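# Place the green block into the blue tray

## Task

Get the green block to rest inside the blue tray. The robot must not fall over or be left leaning, and nothing may be knocked about or moved out of the work area; any of these means failure.

## Robot and tools

ROBOT. A Rainbow Robotics RB-Y1 in a physics simulator. It has a wheeled base with two drive wheels and two rear casters, and it cannot move sideways. Above that is a folding torso (the lower part is called the leg), two 7-joint arms with parallel grippers, and a head with pan and tilt. The base is 0.58 m wide, reaching 0.10 m ahead of the wheel axle and 0.57 m behind it. Spinning in place sweeps a 0.58 m radius. Each wrist has a camera in a case that juts sideways and can strike things. With the starting arm pose the robot is up to 0.73 m wide.

FRAMES. All positions are in metres. The base frame has its origin on the floor midway between the drive wheels, with x forward, y to the left and z up. The printed chest, left_hand and right_hand values use this frame. A hand point sits between the finger pads, 0.03 m back from the tips. The fingers point along the hand's -z, and they close along its x. Printed hand positions can be off, more so at long reach or under load. base_odometry is measured from where the base stood at the start and only counts wheel rotation. Its heading is in rad, positive to the left, within -3.142..3.142.

move. All arguments are optional. The action is made up of base, joints, target, min_time_s and contact_limits. Allowed mixes are: base and/or joints (optionally with min_time_s or contact_limits); target alone or with min_time_s; or contact_limits alone. A move with no action just returns the state and images. Unknown keys make the call invalid, and out-of-range values get it refused.
- base: one object {x_m_s, turn_rad_s, for_s}. It is a velocity held for a duration, not a destination. x_m_s is forward speed in m/s: 0, or a magnitude of 0.005 to 1.5, with negative meaning reverse. turn_rad_s is in rad/s, positive turns left: 0, or a magnitude of 0.02 to 1.509. for_s runs 0.1 to 5 s. Keys you omit count as 0. Distance covered is roughly speed × for_s, and coasting can last up to about 3 s afterwards. Acceleration is about 0.4 m/s² (0.5 rad/s² when turning). Giving both velocities produces a rough curve.
- joints: a single flat object holding absolute targets for every part, keyed by joint name. Angles are in rad and gripper openings in m. Ranges: torso_squat_rad 0..1.2 (larger means lower); torso_shift_rad -0.3..0.6 (positive moves the hips forward); torso_pitch_rad -0.2..1.4 (positive bows forward); torso_yaw_rad -1.5..1.5 (positive turns left; raise both arms outward by at least 0.2 rad first). Left arm: shoulder_pitch -2.356..2.356 (negative swings it forward and up), shoulder_roll 0..3.141 (outward), shoulder_yaw ±2.094, elbow -2.617..0.01 (negative bends), forearm_roll ±3.141, wrist_pitch -1.57..1.919, hand_roll ±2.705. The right arm is the same except right_shoulder_roll_rad runs -3.141..0, where negative is outward. left_gripper_m and right_gripper_m run 0..0.1 and give the gap between the pads. head_pan_rad is -0.523..0.523 (positive left) and head_tilt_rad is -0.35..1.57 (positive looks down). The torso also has combined limits: squat+shift<=1.52; squat-shift+pitch<=1.57; shift+0.5pitch-0.4squat<=0.7; shift+0.3pitch-0.5squat<=0.39.
- target: moves one hand to an absolute pose in the base frame. It takes side ("left" or "right"), x, y and z in m (each -3..3), and quat_wxyz, four numbers in w,x,y,z order in the same format the hand lines print. The pose is solved once into joint angles, so the hand follows an arc. Long moves go better split into short steps. A target is refused while an earlier move is still running.
- min_time_s: 0.1..8 s. It is the shortest time any arm, head or torso motion in the action may take.
- contact_limits: {left_gripper_m, right_gripper_m} in mA, 200..672.5. It sets gripping force and lasts until you change it. Every scene starts at 672.5.
- cameras: a list drawn from head_camera, left_wrist_camera, right_wrist_camera and all. [] gives no images.
- blocking: true or omitted waits until everything stops. false returns in about 0.5 s, and a later move only replaces the parts it names.

wait {seconds 0..10, cameras}: lets time pass and returns the state. It returns early once running motions have settled. stop {cameras}: brakes every running motion. zoom_image {camera, region [x0,y0,x1,y1]}: pixel coordinates from the top-left of that camera's latest image, at most 504×504. finished_scene {scene: 1}: ends the scene for good. The block must already be resting in the tray.

RESULTS. The "move" line reads done, or else gives the worst status. The hand status reads reached (within 10 mm and 2°), short (with the remaining error), or refused (with the reason). joint_status words: done, off_target (stopped away from the target and maybe still pushing), not_followed (the collision check held the arm back), contact_stop, time_out, limit_stop_at_<name>, torque_fault, limit_stop_at_motor_heat. A contact_stop or time_out on one joint of the torso or of an arm stops that whole group. on_its_own lists things the robot did without being told. base_status "done" only means the velocity was sent, even if the base was blocked. lidar_m gives 12 distances at 30° steps: the 1st is ahead, the 4th left, the 7th behind and the 10th right. They are measured 0.23 m above the floor, and "-" means nothing was seen. wheel_motors_off=1 means the wheels were cut out for 2 s after stalling. motor_effort is in %, with the peak in brackets; a reading above about 30 at rest suggests the base is pushing against something. The log also shows joint torques, external torques, wrist force and torque (raw and offset), and motor temperatures.

CAUTIONS. If a move or wait is refused, or an unplanned stop happens, the later calls in that reply are skipped. Do not bend or rise quickly with the arms reaching forward or while carrying something. Do not drive fast into furniture, and do not let the upper body catch on a table edge while the wheels keep pushing; either can tip the robot. To grip, command an opening at least 0.005 m narrower than the block. Never let the two arms collide or press on each other, and never close a gripper on the other hand. Keep contact torque below the joint load limits (shoulders 64.4 N m, elbow 33.1, wrist joints 23); reaching one freezes the robot for 10 s. Holding an arm stretched out or pushing against something heats the motors, and the arm locks up at 80 °C. Lower the block gently rather than dropping it, avoid slamming or hard pushes, and do not knock anything over. Your own thinking time lets the scene keep running.

Each tool is called as name(argument=value, ...) on one line, values as JSON.

## Session

move()

Scene clock: 0.00 s.
Joint torques (N m): no reading
External joint torques (N m): no reading
Motor temperatures (°C): left_arm=[41 43 43 35 46 41 50] | right_arm=[41 43 41 39 42 42 46]
Wrist force (N): no reading
Wrist torque (N m): no reading
Wrist force, peak (N): no reading
base_odometry: x=+0.000 y=+0.000 heading=+0.000
lidar_m: 2.30 2.21 1.81 1.70 2.37 2.87 2.87 3.06 2.12 2.55 2.86 2.42
base_status: not commanded
joint_positions: torso_squat_rad=+0.350 torso_shift_rad=+0.000 torso_pitch_rad=+0.000 torso_yaw_rad=+0.000 left_shoulder_pitch_rad=-0.027 left_shoulder_roll_rad=+0.000 left_shoulder_yaw_rad=+0.005 left_elbow_rad=-0.293 left_forearm_roll_rad=-0.048 left_wrist_pitch_rad=-0.015 left_hand_roll_rad=-0.002 left_gripper_m=+0.099 right_shoulder_pitch_rad=+0.000 right_shoulder_roll_rad=-0.021 right_shoulder_yaw_rad=+0.032 right_elbow_rad=-0.154 right_forearm_roll_rad=+0.046 right_wrist_pitch_rad=+0.002 right_hand_roll_rad=-0.050 right_gripper_m=+0.100 head_pan_rad=+0.000 head_tilt_rad=+0.400
joint_status: not commanded
wheel_motors_off: 0
motor_effort: left_wheel=+3 right_wheel=+2
chest: x=-0.2280 y=+0.0002 z=+1.2475 quat_wxyz=(+1.000, +0.000, +0.000, +0.000) (m; base frame)
left_hand: x=-0.0637 y=+0.2189 z=+0.5816 quat_wxyz=(+0.986, +0.003, -0.166, -0.027) (m; base frame)
right_hand: x=-0.1535 y=-0.2341 z=+0.5662 quat_wxyz=(+0.997, -0.010, -0.076, +0.015) (m; base frame)
pictures: head_camera, left_wrist_camera, right_wrist_camera
Images, in order (width x height): head_camera 896x504, left_wrist_camera 644x364, right_wrist_camera 644x364.

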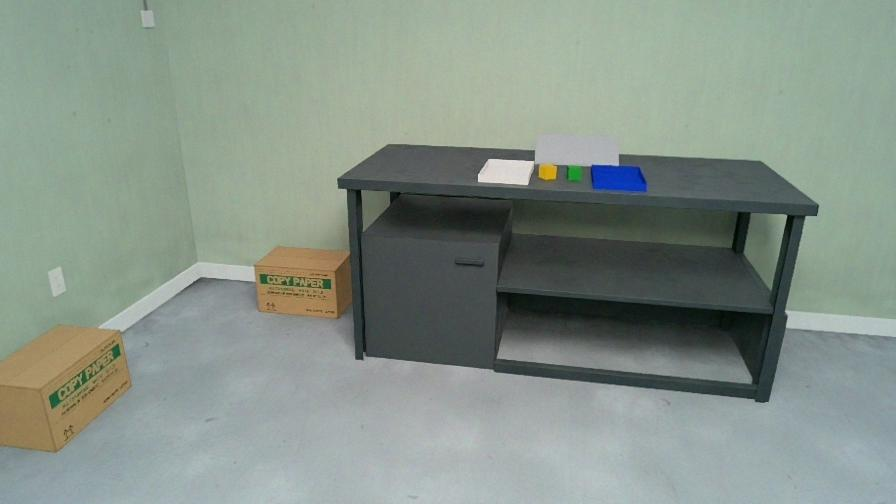

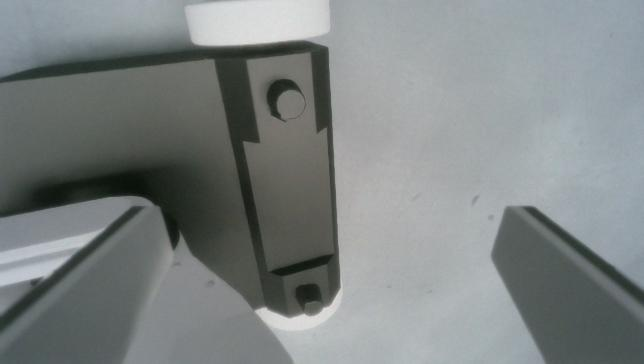

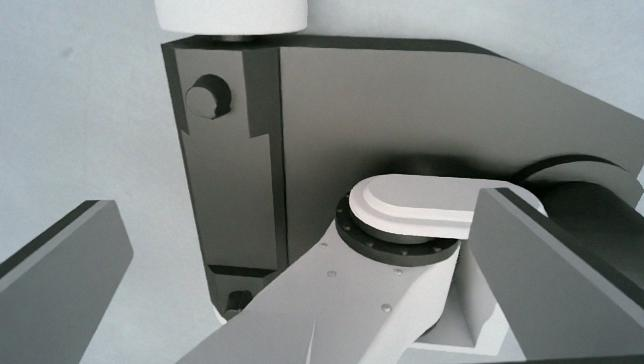

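move(base={"turn_rad_s":-0.4,"for_s":0.5}, joints={"head_tilt_rad":0.5})

move(base={"x_m_s":0.6,"for_s":2.3}, cameras=["head_camera"])

move(target={"side":"right","x":0.3,"y":-0.25,"z":1.05,"quat_wxyz":[1,0,0,0]}, min_time_s=2, cameras=["all"])

Scene clock: 13.17 s.
Joint torques (N m): left_arm=[-4.16 -0.69 0.13 -1.97 -0.2 -0.47 0.22] | right_arm=[-1.76 -0.65 0.16 -0.12 0.3 -0.34 0.06]
External joint torques (N m): left_arm=[-0.4 -0.81 0.13 0.16 -0.21 0.24 0.24] | right_arm=[0.13 0.45 0.21 0.27 0.26 0.02 0.05]
Wrist force (N): left_arm=[-3.6 1.6 -16.1] | right_arm=[-0.8 -0.9 -5.5]
Wrist torque (N m): left_arm=[0.60 -1.00 0.03] | right_arm=[0.12 -0.06 0.03]
Wrist force, peak (N): left_arm=[-4.0 1.7 -16.5] | right_arm=[-0.8 -0.8 -5.9]
move: done
base_odometry: x=+0.000 y=+0.000 heading=-0.124
lidar_m: 2.29 2.22 1.80 1.83 2.24 2.93 2.87 3.06 2.16 2.13 2.70 2.41
base_status: done (sent for 0.5 of 0.5 s)
joint_positions: torso_squat_rad=+0.350 torso_shift_rad=+0.000 torso_pitch_rad=+0.000 torso_yaw_rad=+0.000 left_shoulder_pitch_rad=-0.027 left_shoulder_roll_rad=+0.000 left_shoulder_yaw_rad=+0.005 left_elbow_rad=-0.293 left_forearm_roll_rad=-0.048 left_wrist_pitch_rad=-0.015 left_hand_roll_rad=-0.002 left_gripper_m=+0.099 right_shoulder_pitch_rad=+0.000 right_shoulder_roll_rad=-0.021 right_shoulder_yaw_rad=+0.032 right_elbow_rad=-0.154 right_forearm_roll_rad=+0.046 right_wrist_pitch_rad=+0.002 right_hand_roll_rad=-0.050 right_gripper_m=+0.100 head_pan_rad=+0.000 head_tilt_rad=+0.500
joint_status: all done
wheel_motors_off: 0
motor_effort: left_wheel=+16(31) right_wheel=+1(17)
chest: x=-0.2280 y=+0.0002 z=+1.2475 quat_wxyz=(+1.000, +0.000, +0.000, +0.000) (m; base frame)
left_hand: x=-0.0637 y=+0.2189 z=+0.5816 quat_wxyz=(+0.986, +0.003, -0.166, -0.027) (m; base frame)
right_hand: x=-0.1535 y=-0.2341 z=+0.5662 quat_wxyz=(+0.997, -0.010, -0.076, +0.015) (m; base frame)
pictures: none

Scene clock: 17.20 s.
Joint torques (N m): left_arm=[-3.59 -0.26 0.57 -1.75 -0.11 -0.58 0.1] | right_arm=[-0.9 -0.87 -0.35 -0.26 0.38 -0.25 0.07]
External joint torques (N m): left_arm=[0.18 -0.39 0.57 0.38 -0.12 0.13 0.11] | right_arm=[0.99 0.23 -0.3 0.13 0.34 0.11 0.06]
Wrist force (N): left_arm=[-3.8 1.3 -15.9] | right_arm=[-0.8 -0.6 -5.8]
Wrist torque (N m): left_arm=[0.63 -0.99 0.04] | right_arm=[0.11 -0.06 0.02]
Wrist force, peak (N): left_arm=[-4.2 1.6 -16.5] | right_arm=[-1.4 -0.9 -5.8]
move: done
base_odometry: x=+1.369 y=-0.171 heading=-0.125
lidar_m: 0.90 0.96 1.61 1.58 1.76 2.53 4.25 2.93 2.70 2.66 1.33 1.58
base_status: done (sent for 2.3 of 2.3 s)
joint_positions: torso_squat_rad=+0.350 torso_shift_rad=+0.000 torso_pitch_rad=+0.000 torso_yaw_rad=+0.000 left_shoulder_pitch_rad=-0.027 left_shoulder_roll_rad=+0.000 left_shoulder_yaw_rad=+0.005 left_elbow_rad=-0.293 left_forearm_roll_rad=-0.048 left_wrist_pitch_rad=-0.015 left_hand_roll_rad=-0.002 left_gripper_m=+0.099 right_shoulder_pitch_rad=+0.000 right_shoulder_roll_rad=-0.021 right_shoulder_yaw_rad=+0.032 right_elbow_rad=-0.154 right_forearm_roll_rad=+0.046 right_wrist_pitch_rad=+0.002 right_hand_roll_rad=-0.050 right_gripper_m=+0.100 head_pan_rad=+0.000 head_tilt_rad=+0.500
joint_status: not commanded
wheel_motors_off: 0
motor_effort: left_wheel=-4(42) right_wheel=+6(42)
chest: x=-0.2280 y=+0.0002 z=+1.2475 quat_wxyz=(+1.000, +0.000, +0.000, +0.000) (m; base frame)
left_hand: x=-0.0636 y=+0.2189 z=+0.5816 quat_wxyz=(+0.986, +0.003, -0.166, -0.027) (m; base frame)
right_hand: x=-0.1534 y=-0.2341 z=+0.5662 quat_wxyz=(+0.997, -0.010, -0.076, +0.015) (m; base frame)
pictures: head_camera
Images, in order (width x height): head_camera 896x504.

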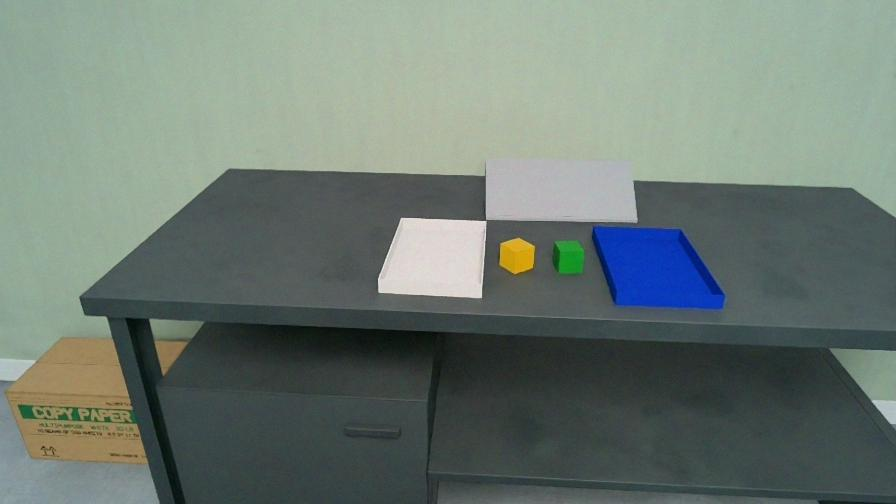

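Scene clock: 19.53 s.
Joint torques (N m): left_arm=[-2.81 -0.53 -0.1 -1.98 -0.11 -0.67 -0.03] | right_arm=[-26.37 -9.63 -2.01 -8.71 0.33 -0.26 0.03]
External joint torques (N m): left_arm=[0.95 -0.66 -0.1 0.15 -0.12 0.04 -0.01] | right_arm=[-0.24 0.2 -1.43 0.11 0.07 -0.2 0.03]
Wrist force (N): left_arm=[-3.8 1.6 -16.2] | right_arm=[0.0 -1.2 -5.8]
Wrist torque (N m): left_arm=[0.60 -0.97 0.03] | right_arm=[0.14 0.00 -0.10]
Wrist force, peak (N): left_arm=[-3.7 1.8 -16.6] | right_arm=[-0.6 -0.4 -6.6]
move: done
base_odometry: x=+1.369 y=-0.171 heading=-0.125
lidar_m: 0.91 0.97 1.62 1.57 1.74 2.54 4.24 2.94 2.69 2.65 1.34 1.58
base_status: not commanded
joint_positions: torso_squat_rad=+0.350 torso_shift_rad=+0.000 torso_pitch_rad=+0.000 torso_yaw_rad=+0.000 left_shoulder_pitch_rad=-0.027 left_shoulder_roll_rad=+0.000 left_shoulder_yaw_rad=+0.005 left_elbow_rad=-0.293 left_forearm_roll_rad=-0.048 left_wrist_pitch_rad=-0.015 left_hand_roll_rad=-0.002 left_gripper_m=+0.099 right_shoulder_pitch_rad=-1.220 right_shoulder_roll_rad=-0.335 right_shoulder_yaw_rad=-0.148 right_elbow_rad=-0.521 right_forearm_roll_rad=-0.209 right_wrist_pitch_rad=+1.744 right_hand_roll_rad=+0.001 right_gripper_m=+0.100 head_pan_rad=+0.000 head_tilt_rad=+0.500
joint_status: all done
wheel_motors_off: 0
motor_effort: left_wheel=-4(5) right_wheel=+5(8)
chest: x=-0.2280 y=+0.0002 z=+1.2475 quat_wxyz=(+1.000, +0.000, +0.000, +0.000) (m; base frame)
left_hand: x=-0.0636 y=+0.2189 z=+0.5816 quat_wxyz=(+0.986, +0.003, -0.166, -0.027) (m; base frame)
right_hand: x=+0.2999 y=-0.2499 z=+1.0504 quat_wxyz=(+1.000, +0.000, -0.002, +0.000) (m; base frame)
right_hand_status: reached (checked arc, planned for 2.0 s): 0 mm and 0.2 deg off.
pictures: head_camera, left_wrist_camera, right_wrist_camera
Images, in order (width x height): head_camera 896x504, left_wrist_camera 644x364, right_wrist_camera 644x364.

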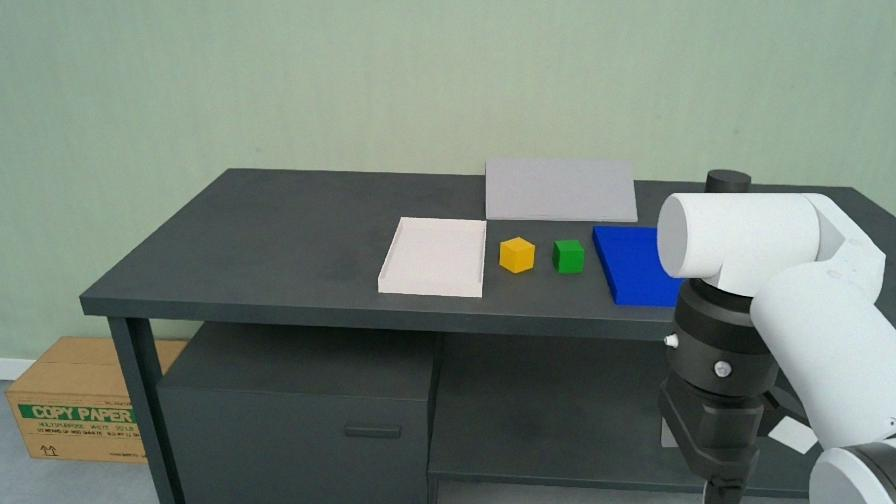

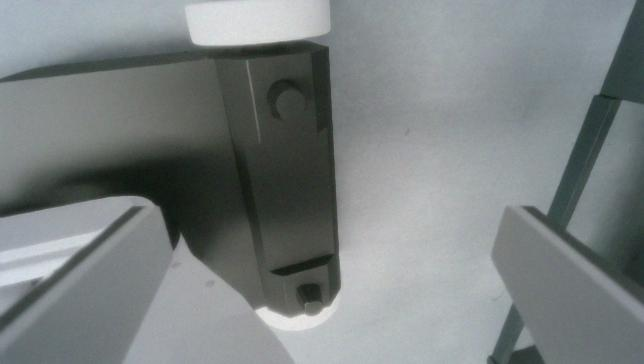

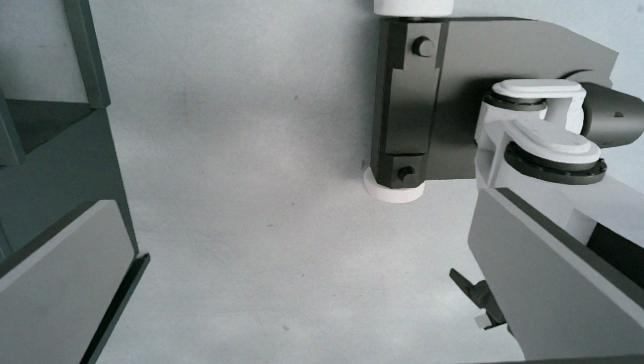

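move(base={"x_m_s":0.4,"for_s":1.25}, joints={"head_tilt_rad":0.8}, cameras=["all"])

Scene clock: 26.17 s.
Joint torques (N m): left_arm=[-3.59 -0.27 0.43 -1.91 -0.13 -0.44 -0.04] | right_arm=[-26.96 -9.81 -1.45 -8.8 0.32 -0.11 0.22]
External joint torques (N m): left_arm=[0.17 -0.4 0.44 0.22 -0.14 0.26 -0.02] | right_arm=[-0.82 0.01 -0.87 0.01 0.07 -0.04 0.22]
Wrist force (N): left_arm=[-4.2 1.7 -15.8] | right_arm=[0.2 -1.1 -5.9]
Wrist torque (N m): left_arm=[0.58 -1.03 0.05] | right_arm=[0.13 0.02 -0.10]
Wrist force, peak (N): left_arm=[-4.3 1.6 -16.4] | right_arm=[0.6 -0.9 -6.1]
move: done
base_odometry: x=+1.872 y=-0.235 heading=-0.125
lidar_m: 0.40 0.43 0.63 1.55 1.99 2.41 4.76 3.12 2.74 1.13 1.16 1.07
base_status: done (sent for 1.27 of 1.27 s)
joint_positions: torso_squat_rad=+0.350 torso_shift_rad=+0.000 torso_pitch_rad=+0.000 torso_yaw_rad=+0.000 left_shoulder_pitch_rad=-0.027 left_shoulder_roll_rad=+0.000 left_shoulder_yaw_rad=+0.005 left_elbow_rad=-0.293 left_forearm_roll_rad=-0.048 left_wrist_pitch_rad=-0.015 left_hand_roll_rad=-0.002 left_gripper_m=+0.099 right_shoulder_pitch_rad=-1.220 right_shoulder_roll_rad=-0.335 right_shoulder_yaw_rad=-0.148 right_elbow_rad=-0.521 right_forearm_roll_rad=-0.209 right_wrist_pitch_rad=+1.744 right_hand_roll_rad=+0.001 right_gripper_m=+0.100 head_pan_rad=+0.000 head_tilt_rad=+0.800
joint_status: all done
wheel_motors_off: 0
motor_effort: left_wheel=-4(15) right_wheel=+4(28)
chest: x=-0.2280 y=+0.0002 z=+1.2475 quat_wxyz=(+1.000, +0.000, +0.000, +0.000) (m; base frame)
left_hand: x=-0.0636 y=+0.2189 z=+0.5816 quat_wxyz=(+0.986, +0.003, -0.166, -0.027) (m; base frame)
right_hand: x=+0.2999 y=-0.2500 z=+1.0503 quat_wxyz=(+1.000, +0.000, -0.002, +0.000) (m; base frame)
pictures: head_camera, left_wrist_camera, right_wrist_camera
Images, in order (width x height): head_camera 896x504, left_wrist_camera 644x364, right_wrist_camera 644x364.

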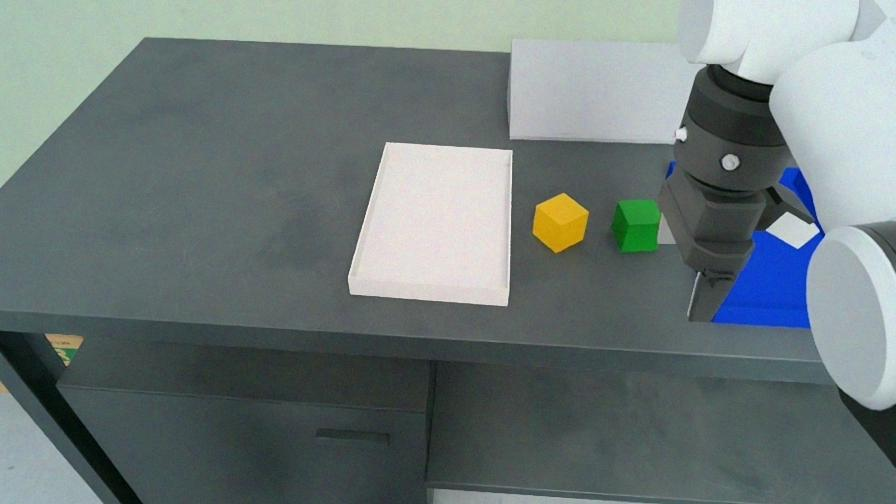

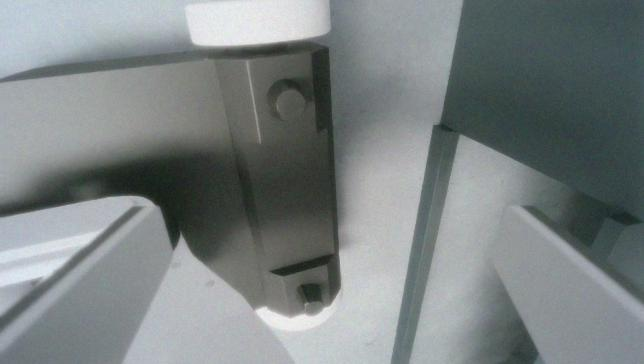

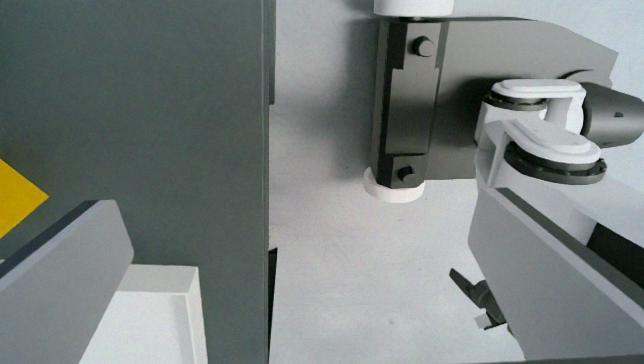

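move(target={"side":"right","x":0.62,"y":-0.29,"z":1.0,"quat_wxyz":[1,0,0,0]}, min_time_s=1.5, cameras=["head_camera","right_wrist_camera"])

Scene clock: 33.53 s.
Joint torques (N m): left_arm=[-3.46 -0.62 0.13 -1.99 -0.09 -0.56 0] | right_arm=[-28.13 -8.22 -1.52 -9.77 0.5 -1.66 0.11]
External joint torques (N m): left_arm=[0.31 -0.75 0.13 0.14 -0.1 0.15 0.02] | right_arm=[-1.47 1.86 -1.41 0.35 0.21 0.19 0.06]
Wrist force (N): left_arm=[-3.9 1.9 -16.2] | right_arm=[-5.3 -0.5 -2.1]
Wrist torque (N m): left_arm=[0.56 -1.01 0.03] | right_arm=[0.06 -0.31 -0.13]
Wrist force, peak (N): left_arm=[-3.9 2.1 -16.5] | right_arm=[-6.2 -0.1 -2.5]
move: short
base_odometry: x=+1.872 y=-0.235 heading=-0.125
lidar_m: 0.40 0.43 0.63 1.55 1.98 2.43 4.75 3.11 2.74 1.11 1.15 1.07
base_status: not commanded
joint_positions: torso_squat_rad=+0.350 torso_shift_rad=+0.000 torso_pitch_rad=+0.000 torso_yaw_rad=+0.000 left_shoulder_pitch_rad=-0.027 left_shoulder_roll_rad=+0.000 left_shoulder_yaw_rad=+0.005 left_elbow_rad=-0.293 left_forearm_roll_rad=-0.048 left_wrist_pitch_rad=-0.015 left_hand_roll_rad=-0.002 left_gripper_m=+0.099 right_shoulder_pitch_rad=-1.112 right_shoulder_roll_rad=-0.293 right_shoulder_yaw_rad=-0.170 right_elbow_rad=-0.267 right_forearm_roll_rad=-0.106 right_wrist_pitch_rad=+0.279 right_hand_roll_rad=+0.003 right_gripper_m=+0.100 head_pan_rad=+0.000 head_tilt_rad=+0.800
joint_status: all done
wheel_motors_off: 0
motor_effort: left_wheel=-5(6) right_wheel=+5(7)
chest: x=-0.2280 y=+0.0002 z=+1.2475 quat_wxyz=(+1.000, +0.000, +0.000, +0.000) (m; base frame)
left_hand: x=-0.0636 y=+0.2189 z=+0.5816 quat_wxyz=(+0.986, +0.003, -0.166, -0.027) (m; base frame)
right_hand: x=+0.4834 y=-0.2788 z=+1.0540 quat_wxyz=(+0.851, -0.042, -0.523, +0.000) (m; base frame)
right_hand_status: short (checked arc, as near as the solve gets, planned for 1.5 s): 147 mm and 63.3 deg off.
pictures: head_camera, right_wrist_camera
Images, in order (width x height): head_camera 896x504, right_wrist_camera 644x364.

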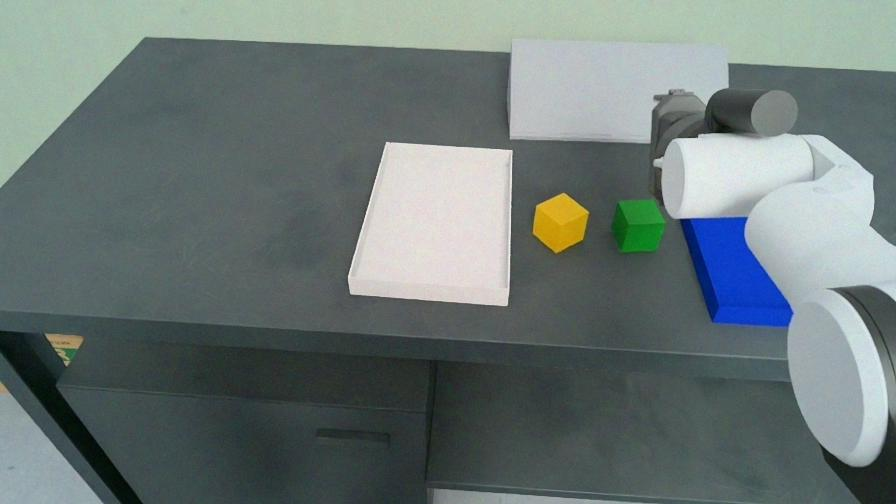

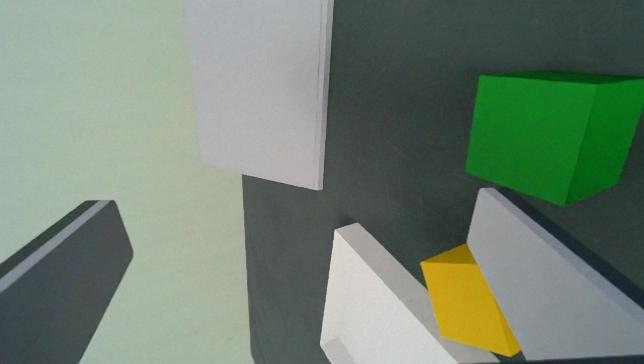

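move(target={"side":"right","x":0.22,"y":-0.3,"z":1.15,"quat_wxyz":[1,0,0,0]}, min_time_s=1.5)

move(base={"x_m_s":0.3,"for_s":0.6}, joints={"torso_pitch_rad":0.35,"head_tilt_rad":0.5}, cameras=["all"])

Scene clock: 41.27 s.
Joint torques (N m): left_arm=[-4.02 -0.2 0.51 -2.18 -0.23 -0.49 0.03] | right_arm=[-23.01 -9.21 -8.41 0.74 0.76 -0.45 0.32]
External joint torques (N m): left_arm=[-0.26 -0.33 0.51 -0.05 -0.24 0.22 0.05] | right_arm=[-1.49 0.16 1.41 -0.43 0.5 -0.42 0.32]
Wrist force (N): left_arm=[-4.1 1.7 -16.2] | right_arm=[-0.3 -0.8 -5.8]
Wrist torque (N m): left_arm=[0.58 -1.01 0.07] | right_arm=[0.10 -0.05 0.06]
Wrist force, peak (N): left_arm=[-4.3 1.8 -16.5] | right_arm=[-8.1 0.1 -2.7]
move: done
base_odometry: x=+1.872 y=-0.235 heading=-0.125
lidar_m: 0.41 0.42 0.61 1.55 1.99 2.41 4.75 3.11 2.74 1.12 1.13 1.07
base_status: not commanded
joint_positions: torso_squat_rad=+0.350 torso_shift_rad=+0.000 torso_pitch_rad=+0.000 torso_yaw_rad=+0.000 left_shoulder_pitch_rad=-0.027 left_shoulder_roll_rad=+0.000 left_shoulder_yaw_rad=+0.005 left_elbow_rad=-0.293 left_forearm_roll_rad=-0.048 left_wrist_pitch_rad=-0.015 left_hand_roll_rad=-0.002 left_gripper_m=+0.099 right_shoulder_pitch_rad=-1.407 right_shoulder_roll_rad=-1.162 right_shoulder_yaw_rad=+1.212 right_elbow_rad=-1.321 right_forearm_roll_rad=-1.710 right_wrist_pitch_rad=+1.607 right_hand_roll_rad=-0.508 right_gripper_m=+0.100 head_pan_rad=+0.000 head_tilt_rad=+0.800
joint_status: all done
wheel_motors_off: 0
motor_effort: left_wheel=-5(6) right_wheel=+7(7)
chest: x=-0.2280 y=+0.0002 z=+1.2475 quat_wxyz=(+1.000, +0.000, +0.000, +0.000) (m; base frame)
left_hand: x=-0.0637 y=+0.2189 z=+0.5816 quat_wxyz=(+0.986, +0.003, -0.166, -0.027) (m; base frame)
right_hand: x=+0.2201 y=-0.3000 z=+1.1502 quat_wxyz=(+1.000, +0.000, +0.000, +0.000) (m; base frame)
right_hand_status: reached (checked arc, planned for 1.5 s): 0 mm and 0.0 deg off.
pictures: none

Scene clock: 43.27 s.
Joint torques (N m): left_arm=[5.45 -0.03 0.35 1.77 -0.18 0.16 0.05] | right_arm=[-20.21 -11.71 -7.59 -0.37 0.07 0.3 0.1]
External joint torques (N m): left_arm=[0.27 -0.07 0.32 0.37 -0.18 0.23 0.05] | right_arm=[-0.74 0.43 1.5 -0.42 0.17 -0.29 0.12]
Wrist force (N): left_arm=[-1.9 1.7 -16.1] | right_arm=[1.7 -0.9 -5.1]
Wrist torque (N m): left_arm=[0.57 -0.90 0.02] | right_arm=[0.11 0.06 0.08]
Wrist force, peak (N): left_arm=[-1.1 2.1 -16.7] | right_arm=[1.8 -0.9 -5.6]
move: done
base_odometry: x=+2.015 y=-0.253 heading=-0.125
lidar_m: 0.25 0.27 0.41 1.55 1.62 2.52 4.90 3.23 2.76 1.10 1.18 0.93
base_status: done (sent for 0.6 of 0.6 s)
joint_positions: torso_squat_rad=+0.350 torso_shift_rad=+0.000 torso_pitch_rad=+0.350 torso_yaw_rad=+0.000 left_shoulder_pitch_rad=-0.027 left_shoulder_roll_rad=+0.000 left_shoulder_yaw_rad=+0.005 left_elbow_rad=-0.293 left_forearm_roll_rad=-0.048 left_wrist_pitch_rad=-0.015 left_hand_roll_rad=-0.002 left_gripper_m=+0.099 right_shoulder_pitch_rad=-1.407 right_shoulder_roll_rad=-1.162 right_shoulder_yaw_rad=+1.212 right_elbow_rad=-1.321 right_forearm_roll_rad=-1.710 right_wrist_pitch_rad=+1.606 right_hand_roll_rad=-0.508 right_gripper_m=+0.100 head_pan_rad=+0.000 head_tilt_rad=+0.500
joint_status: all done
wheel_motors_off: 0
motor_effort: left_wheel=-3(16) right_wheel=+0(32)
chest: x=-0.1219 y=+0.0002 z=+1.2287 quat_wxyz=(+0.985, +0.000, +0.174, +0.000) (m; base frame)
left_hand: x=-0.1958 y=+0.2189 z=+0.5469 quat_wxyz=(+1.000, -0.002, +0.008, -0.027) (m; base frame)
right_hand: x=+0.2657 y=-0.3000 z=+0.9837 quat_wxyz=(+0.985, +0.000, +0.174, +0.000) (m; base frame)
pictures: head_camera, left_wrist_camera, right_wrist_camera
Images, in order (width x height): head_camera 896x504, left_wrist_camera 644x364, right_wrist_camera 644x364.

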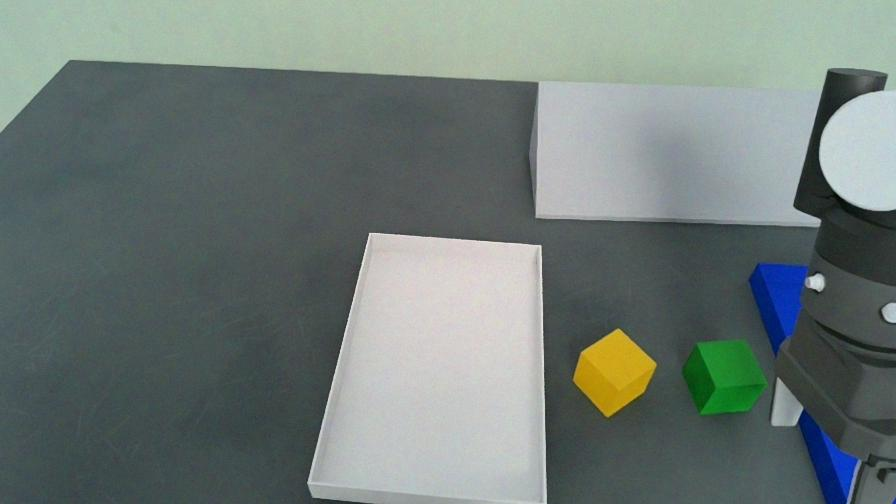

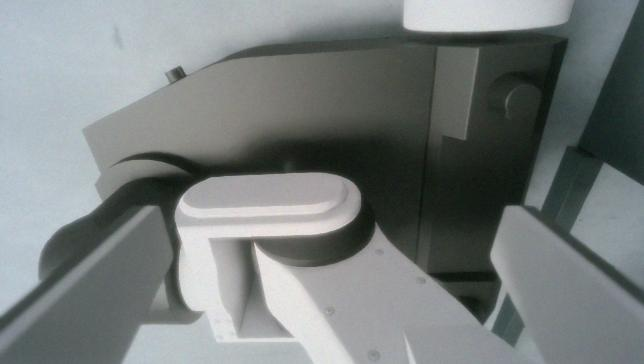

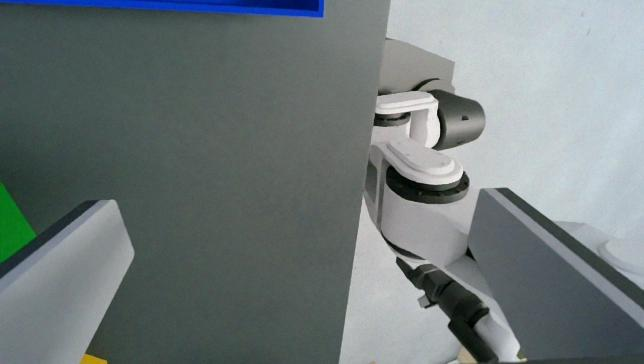

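move(target={"side":"right","x":0.5,"y":-0.33,"z":1.0,"quat_wxyz":[1,0,0,0]}, min_time_s=1.5, cameras=["head_camera","right_wrist_camera"])

Scene clock: 50.83 s.
Joint torques (N m): left_arm=[5.55 -0.36 -0.13 1.45 -0.22 0.08 -0.06] | right_arm=[-25.83 -10.73 -3.42 0.55 0.58 -0.48 -0.23]
External joint torques (N m): left_arm=[0.38 -0.4 -0.16 0.05 -0.22 0.15 -0.06] | right_arm=[-0.14 0.64 -0.85 0.94 0.23 0.23 -0.24]
Wrist force (N): left_arm=[-1.7 2.0 -16.0] | right_arm=[-2.0 -0.5 -5.2]
Wrist torque (N m): left_arm=[0.55 -0.86 0.02] | right_arm=[0.09 -0.14 -0.09]
Wrist force, peak (N): left_arm=[-1.7 2.3 -16.9] | right_arm=[0.9 -1.3 -6.2]
move: short
base_odometry: x=+2.015 y=-0.253 heading=-0.125
lidar_m: 0.26 0.28 0.40 1.55 1.62 2.53 4.90 3.22 2.76 1.09 1.18 0.92
base_status: not commanded
joint_positions: torso_squat_rad=+0.350 torso_shift_rad=+0.000 torso_pitch_rad=+0.350 torso_yaw_rad=+0.000 left_shoulder_pitch_rad=-0.027 left_shoulder_roll_rad=+0.000 left_shoulder_yaw_rad=+0.005 left_elbow_rad=-0.293 left_forearm_roll_rad=-0.048 left_wrist_pitch_rad=-0.015 left_hand_roll_rad=-0.002 left_gripper_m=+0.099 right_shoulder_pitch_rad=-1.627 right_shoulder_roll_rad=-0.699 right_shoulder_yaw_rad=+1.124 right_elbow_rad=-0.267 right_forearm_roll_rad=-1.450 right_wrist_pitch_rad=+1.089 right_hand_roll_rad=+0.027 right_gripper_m=+0.100 head_pan_rad=+0.000 head_tilt_rad=+0.500
joint_status: all done
wheel_motors_off: 0
motor_effort: left_wheel=-2(4) right_wheel=+4(5)
chest: x=-0.1219 y=+0.0002 z=+1.2287 quat_wxyz=(+0.985, +0.000, +0.174, +0.000) (m; base frame)
left_hand: x=-0.1958 y=+0.2189 z=+0.5469 quat_wxyz=(+1.000, -0.002, +0.008, -0.027) (m; base frame)
right_hand: x=+0.4994 y=-0.3298 z=+1.0005 quat_wxyz=(+0.986, -0.030, -0.163, +0.000) (m; base frame)
right_hand_status: short (checked arc, as near as the solve gets, planned for 1.5 s): 1 mm and 19.0 deg off. The place is met; only the turn is off.
pictures: head_camera, right_wrist_camera
Images, in order (width x height): head_camera 896x504, right_wrist_camera 644x364.

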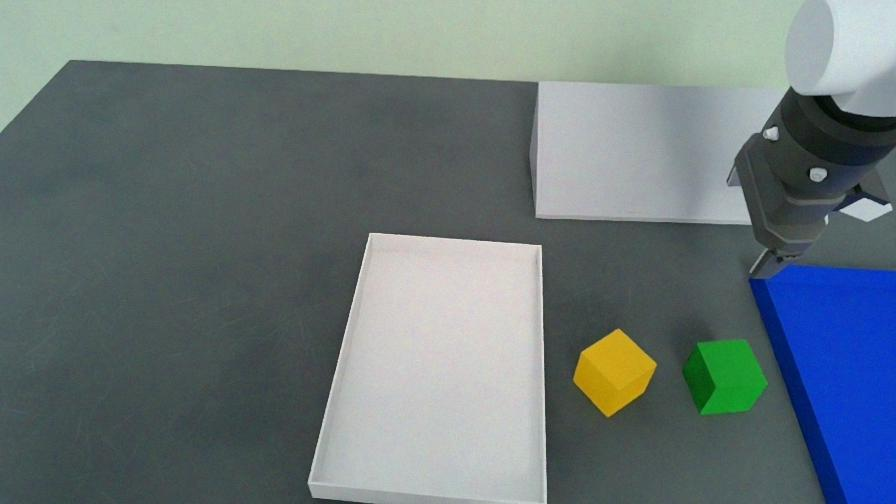

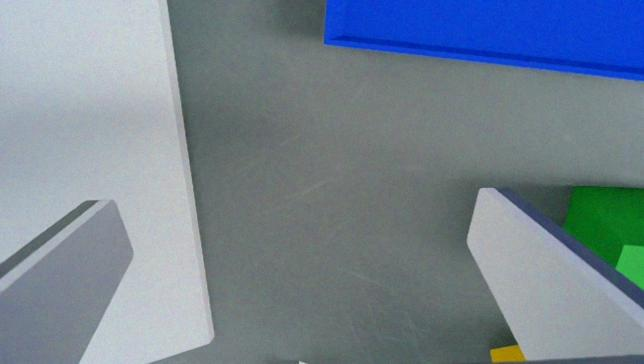

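move(target={"side":"right","x":0.46,"y":-0.33,"z":0.94,"quat_wxyz":[1,0,0,0]}, min_time_s=1, cameras=["head_camera","right_wrist_camera"])

Scene clock: 56.93 s.
Joint torques (N m): left_arm=[5.28 -0.53 -0.04 1.62 -0.13 0.09 0.01] | right_arm=[-25.28 -9.97 -3.81 0.49 0.39 -0.21 0.3]
External joint torques (N m): left_arm=[0.11 -0.57 -0.07 0.22 -0.13 0.16 0.01] | right_arm=[-0.46 1.78 -1.32 0.66 0.09 0.26 0.29]
Wrist force (N): left_arm=[-2.4 1.8 -16.2] | right_arm=[-1.3 -0.5 -5.6]
Wrist torque (N m): left_arm=[0.57 -0.94 0.03] | right_arm=[0.09 -0.10 -0.08]
Wrist force, peak (N): left_arm=[-1.9 2.0 -16.8] | right_arm=[-1.7 -0.7 -5.7]
move: short
base_odometry: x=+2.015 y=-0.253 heading=-0.125
lidar_m: 0.25 0.25 0.40 1.55 1.63 2.52 4.89 3.22 2.75 1.09 1.17 0.92
base_status: not commanded
joint_positions: torso_squat_rad=+0.350 torso_shift_rad=+0.000 torso_pitch_rad=+0.350 torso_yaw_rad=+0.000 left_shoulder_pitch_rad=-0.027 left_shoulder_roll_rad=+0.000 left_shoulder_yaw_rad=+0.005 left_elbow_rad=-0.293 left_forearm_roll_rad=-0.048 left_wrist_pitch_rad=-0.015 left_hand_roll_rad=-0.002 left_gripper_m=+0.099 right_shoulder_pitch_rad=-1.527 right_shoulder_roll_rad=-0.672 right_shoulder_yaw_rad=+1.120 right_elbow_rad=-0.267 right_forearm_roll_rad=-1.473 right_wrist_pitch_rad=+1.113 right_hand_roll_rad=+0.042 right_gripper_m=+0.100 head_pan_rad=+0.000 head_tilt_rad=+0.500
joint_status: all done
wheel_motors_off: 0
motor_effort: left_wheel=-2(4) right_wheel=+3(7)
chest: x=-0.1219 y=+0.0002 z=+1.2287 quat_wxyz=(+0.985, +0.000, +0.174, +0.000) (m; base frame)
left_hand: x=-0.1958 y=+0.2189 z=+0.5469 quat_wxyz=(+1.000, -0.002, +0.008, -0.027) (m; base frame)
right_hand: x=+0.4594 y=-0.3301 z=+0.9405 quat_wxyz=(+0.995, -0.020, -0.101, +0.000) (m; base frame)
right_hand_status: short (checked arc, as near as the solve gets, planned for 1.0 s): 1 mm and 11.8 deg off. The place is met; only the turn is off.
pictures: head_camera, right_wrist_camera
Images, in order (width x height): head_camera 896x504, right_wrist_camera 644x364.

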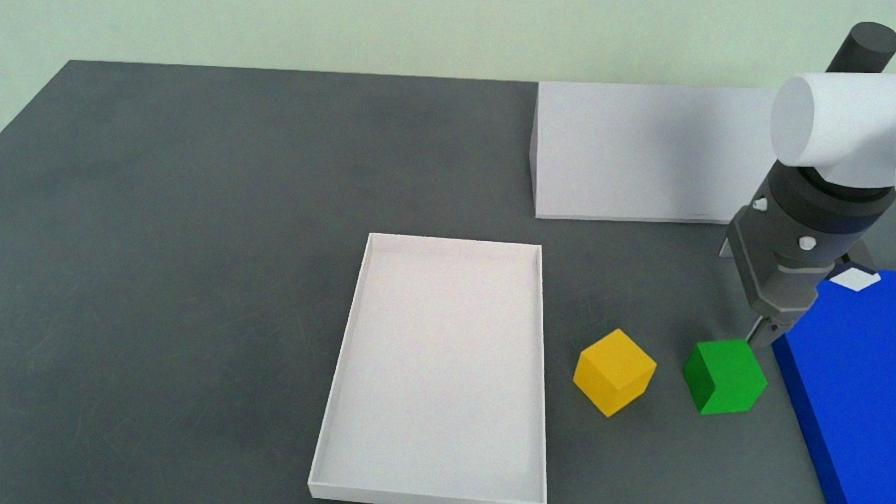

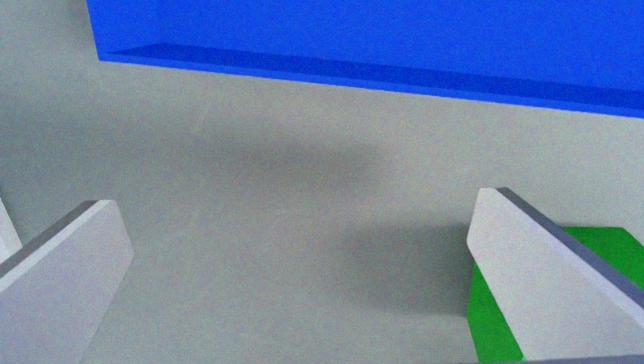

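move(target={"side":"right","x":0.415,"y":-0.315,"z":0.92,"quat_wxyz":[1,0,0,0]}, min_time_s=1, cameras=["head_camera","right_wrist_camera"])

Scene clock: 68.43 s.
Joint torques (N m): left_arm=[5.67 -0.39 -0.07 1.8 0.18 0.13 0.19] | right_arm=[-24.28 -9.39 -2.45 0.52 0.26 -0.07 -0.17]
External joint torques (N m): left_arm=[0.5 -0.43 -0.11 0.4 0.18 0.2 0.19] | right_arm=[0.1 2.15 -0.02 0.66 0.01 0.03 -0.17]
Wrist force (N): left_arm=[-1.6 2.1 -15.8] | right_arm=[-0.3 -1.0 -5.7]
Wrist torque (N m): left_arm=[0.54 -0.88 0.04] | right_arm=[0.10 -0.03 0.12]
Wrist force, peak (N): left_arm=[-1.7 2.1 -16.8] | right_arm=[-0.3 -0.8 -5.8]
move: done
base_odometry: x=+2.015 y=-0.253 heading=-0.125
lidar_m: 0.25 0.28 0.40 1.55 1.62 2.53 4.90 3.23 2.76 1.09 1.18 0.93
base_status: not commanded
joint_positions: torso_squat_rad=+0.350 torso_shift_rad=+0.000 torso_pitch_rad=+0.350 torso_yaw_rad=+0.000 left_shoulder_pitch_rad=-0.027 left_shoulder_roll_rad=+0.000 left_shoulder_yaw_rad=+0.005 left_elbow_rad=-0.293 left_forearm_roll_rad=-0.048 left_wrist_pitch_rad=-0.015 left_hand_roll_rad=-0.002 left_gripper_m=+0.099 right_shoulder_pitch_rad=-1.505 right_shoulder_roll_rad=-0.651 right_shoulder_yaw_rad=+1.120 right_elbow_rad=-0.267 right_forearm_roll_rad=-1.499 right_wrist_pitch_rad=+1.267 right_hand_roll_rad=+0.040 right_gripper_m=+0.100 head_pan_rad=+0.000 head_tilt_rad=+0.500
joint_status: all done
wheel_motors_off: 0
motor_effort: left_wheel=-3(4) right_wheel=+3(5)
chest: x=-0.1219 y=+0.0002 z=+1.2287 quat_wxyz=(+0.985, +0.000, +0.174, +0.000) (m; base frame)
left_hand: x=-0.1958 y=+0.2189 z=+0.5469 quat_wxyz=(+1.000, -0.002, +0.008, -0.027) (m; base frame)
right_hand: x=+0.4147 y=-0.3151 z=+0.9205 quat_wxyz=(+1.000, -0.002, -0.010, +0.000) (m; base frame)
right_hand_status: reached (checked arc, as near as the solve gets, planned for 1.0 s): 1 mm and 1.2 deg off.
pictures: head_camera, right_wrist_camera
Images, in order (width x height): head_camera 896x504, right_wrist_camera 644x364.

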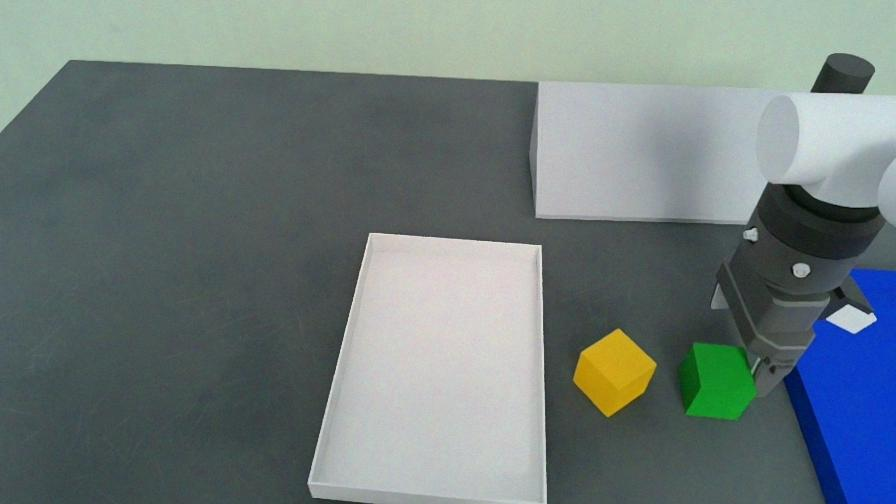

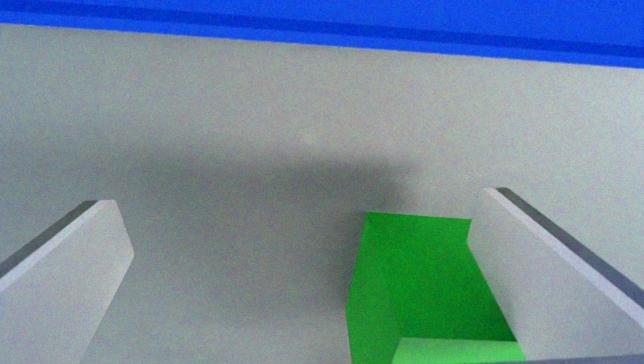

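move(target={"side":"right","x":0.41,"y":-0.32,"z":0.98,"quat_wxyz":[1,0,0,0]}, min_time_s=0.8)

move(target={"side":"right","x":0.37,"y":-0.28,"z":0.98,"quat_wxyz":[1,0,0,0]}, min_time_s=0.8, cameras=["head_camera","right_wrist_camera"])

Scene clock: 74.43 s.
Joint torques (N m): left_arm=[6.36 -0.37 0.58 1.66 0.04 0.28 0.07] | right_arm=[-24.62 -11.46 -6.13 -1.04 0.36 -0.08 0.13]
External joint torques (N m): left_arm=[1.19 -0.41 0.55 0.26 0.04 0.36 0.07] | right_arm=[-0.72 0.58 -0.62 -0.68 0.11 -0.06 0.13]
Wrist force (N): left_arm=[-1.9 1.9 -16.2] | right_arm=[-0.1 -1.0 -5.5]
Wrist torque (N m): left_arm=[0.54 -0.88 0.03] | right_arm=[0.12 -0.03 0.10]
Wrist force, peak (N): left_arm=[-2.1 2.2 -16.7] | right_arm=[-0.3 -0.2 -6.2]
move: done
base_odometry: x=+2.015 y=-0.253 heading=-0.125
lidar_m: 0.25 0.27 0.40 1.56 1.62 2.53 4.90 3.22 2.76 1.09 1.18 0.94
base_status: not commanded
joint_positions: torso_squat_rad=+0.350 torso_shift_rad=+0.000 torso_pitch_rad=+0.350 torso_yaw_rad=+0.000 left_shoulder_pitch_rad=-0.027 left_shoulder_roll_rad=+0.000 left_shoulder_yaw_rad=+0.005 left_elbow_rad=-0.293 left_forearm_roll_rad=-0.048 left_wrist_pitch_rad=-0.015 left_hand_roll_rad=-0.002 left_gripper_m=+0.099 right_shoulder_pitch_rad=-1.528 right_shoulder_roll_rad=-0.861 right_shoulder_yaw_rad=+1.116 right_elbow_rad=-0.623 right_forearm_roll_rad=-1.505 right_wrist_pitch_rad=+1.420 right_hand_roll_rad=-0.130 right_gripper_m=+0.100 head_pan_rad=+0.000 head_tilt_rad=+0.500
joint_status: all done
wheel_motors_off: 0
motor_effort: left_wheel=-2(3) right_wheel=+3(5)
chest: x=-0.1219 y=+0.0002 z=+1.2287 quat_wxyz=(+0.985, +0.000, +0.174, +0.000) (m; base frame)
left_hand: x=-0.1958 y=+0.2189 z=+0.5469 quat_wxyz=(+1.000, -0.002, +0.008, -0.027) (m; base frame)
right_hand: x=+0.4095 y=-0.3198 z=+0.9802 quat_wxyz=(+1.000, +0.002, +0.007, +0.000) (m; base frame)
right_hand_status: reached (checked arc, planned for 0.8 s): 1 mm and 0.8 deg off.
pictures: none

Scene clock: 76.07 s.
Joint torques (N m): left_arm=[5.38 -1.21 0.14 1.56 -0.05 0.17 0.05] | right_arm=[-22.85 -12.02 -9.35 -1.06 0.35 -0.31 0.27]
External joint torques (N m): left_arm=[0.21 -1.25 0.11 0.16 -0.04 0.25 0.05] | right_arm=[-1.09 0 -0.23 -0.52 0.11 -0.28 0.27]
Wrist force (N): left_arm=[-1.9 2.0 -16.0] | right_arm=[-0.3 -1.1 -5.7]
Wrist torque (N m): left_arm=[0.55 -0.88 0.02] | right_arm=[0.13 -0.05 0.08]
Wrist force, peak (N): left_arm=[-1.6 2.1 -16.8] | right_arm=[-1.0 -2.0 -6.0]
move: done
base_odometry: x=+2.015 y=-0.253 heading=-0.125
lidar_m: 0.26 0.27 0.40 1.56 1.63 2.53 4.90 3.22 2.76 1.09 1.18 0.93
base_status: not commanded
joint_positions: torso_squat_rad=+0.350 torso_shift_rad=+0.000 torso_pitch_rad=+0.350 torso_yaw_rad=+0.000 left_shoulder_pitch_rad=-0.027 left_shoulder_roll_rad=+0.000 left_shoulder_yaw_rad=+0.005 left_elbow_rad=-0.293 left_forearm_roll_rad=-0.048 left_wrist_pitch_rad=-0.015 left_hand_roll_rad=-0.002 left_gripper_m=+0.099 right_shoulder_pitch_rad=-1.429 right_shoulder_roll_rad=-1.040 right_shoulder_yaw_rad=+1.114 right_elbow_rad=-1.172 right_forearm_roll_rad=-1.477 right_wrist_pitch_rad=+1.396 right_hand_roll_rad=-0.491 right_gripper_m=+0.100 head_pan_rad=+0.000 head_tilt_rad=+0.500
joint_status: all done
wheel_motors_off: 0
motor_effort: left_wheel=-2(4) right_wheel=+2(5)
chest: x=-0.1219 y=+0.0002 z=+1.2287 quat_wxyz=(+0.985, +0.000, +0.174, +0.000) (m; base frame)
left_hand: x=-0.1958 y=+0.2189 z=+0.5469 quat_wxyz=(+1.000, -0.002, +0.008, -0.027) (m; base frame)
right_hand: x=+0.3701 y=-0.2800 z=+0.9801 quat_wxyz=(+1.000, +0.000, +0.000, +0.000) (m; base frame)
right_hand_status: reached (checked arc, planned for 0.9 s): 0 mm and 0.0 deg off.
pictures: head_camera, right_wrist_camera
Images, in order (width x height): head_camera 896x504, right_wrist_camera 644x364.

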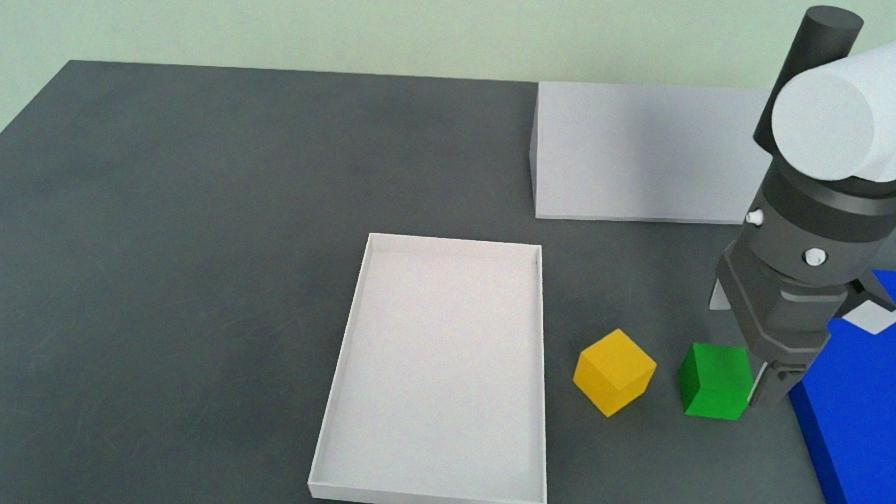

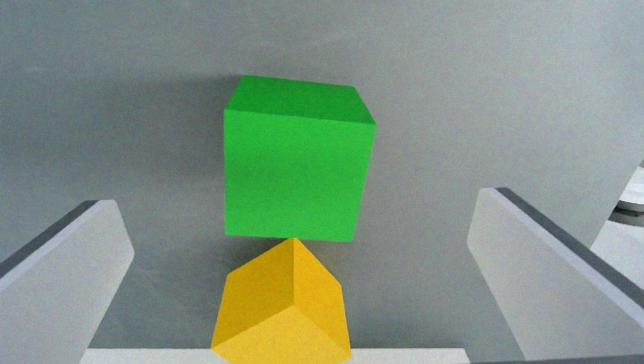

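move(target={"side":"right","x":0.371,"y":-0.286,"z":0.9,"quat_wxyz":[1,0,0,0]}, min_time_s=1, cameras=["head_camera","right_wrist_camera"])

Scene clock: 83.07 s.
Joint torques (N m): left_arm=[5.16 -0.52 0.28 1.43 -0.11 0.13 0] | right_arm=[-13.8 -7.6 -2.57 0.44 0.2 -0.1 0.12]
External joint torques (N m): left_arm=[0.01 -0.55 0.25 0.04 -0.11 0.21 0] | right_arm=[8.18 4.69 5.06 1.07 -0.05 -0.06 0.12]
Wrist force (N): left_arm=[-2.0 1.9 -16.3] | right_arm=[-3.0 -1.3 13.7]
Wrist torque (N m): left_arm=[0.55 -0.92 0.04] | right_arm=[0.02 -1.00 -0.11]
Wrist force, peak (N): left_arm=[-2.0 2.1 -16.8] | right_arm=[-8.5 -0.9 22.3]
move: done
base_odometry: x=+2.015 y=-0.253 heading=-0.125
lidar_m: 0.26 0.27 0.40 1.55 1.63 2.53 4.90 3.22 2.75 1.10 1.18 0.93
base_status: not commanded
joint_positions: torso_squat_rad=+0.350 torso_shift_rad=+0.000 torso_pitch_rad=+0.349 torso_yaw_rad=+0.000 left_shoulder_pitch_rad=-0.027 left_shoulder_roll_rad=+0.000 left_shoulder_yaw_rad=+0.005 left_elbow_rad=-0.293 left_forearm_roll_rad=-0.048 left_wrist_pitch_rad=-0.015 left_hand_roll_rad=-0.002 left_gripper_m=+0.099 right_shoulder_pitch_rad=-1.337 right_shoulder_roll_rad=-0.901 right_shoulder_yaw_rad=+1.150 right_elbow_rad=-0.960 right_forearm_roll_rad=-1.433 right_wrist_pitch_rad=+1.239 right_hand_roll_rad=-0.388 right_gripper_m=+0.100 head_pan_rad=+0.000 head_tilt_rad=+0.500
joint_status: all done
wheel_motors_off: 0
motor_effort: left_wheel=-2(4) right_wheel=+4(7)
chest: x=-0.1224 y=+0.0003 z=+1.2288 quat_wxyz=(+0.985, +0.000, +0.174, +0.000) (m; base frame)
left_hand: x=-0.1957 y=+0.2188 z=+0.5468 quat_wxyz=(+1.000, -0.002, +0.008, -0.027) (m; base frame)
right_hand: x=+0.3719 y=-0.2858 z=+0.9021 quat_wxyz=(+1.000, +0.000, -0.003, +0.000) (m; base frame)
right_hand_status: reached (checked arc, planned for 1.0 s): 2 mm and 0.3 deg off.
pictures: head_camera, right_wrist_camera
Images, in order (width x height): head_camera 896x504, right_wrist_camera 644x364.

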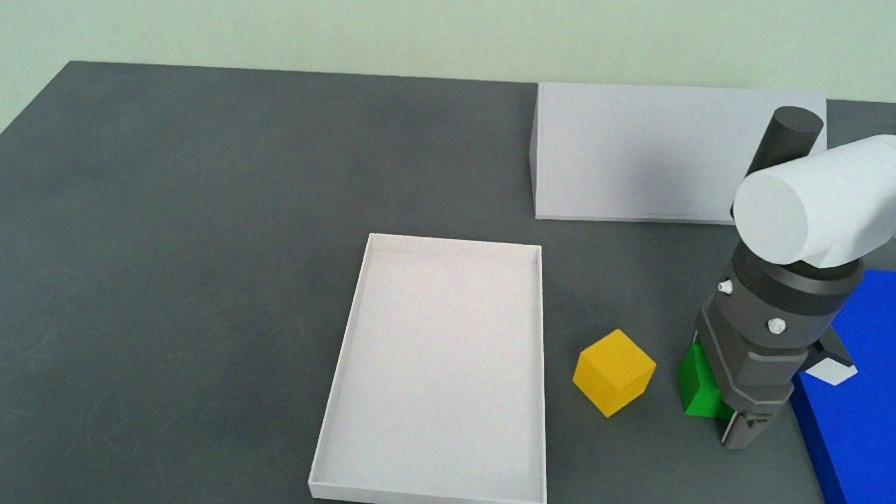

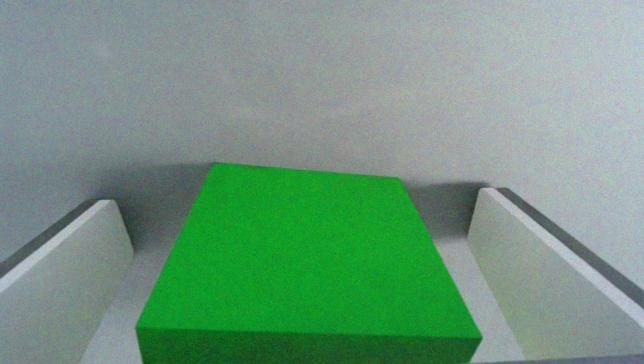

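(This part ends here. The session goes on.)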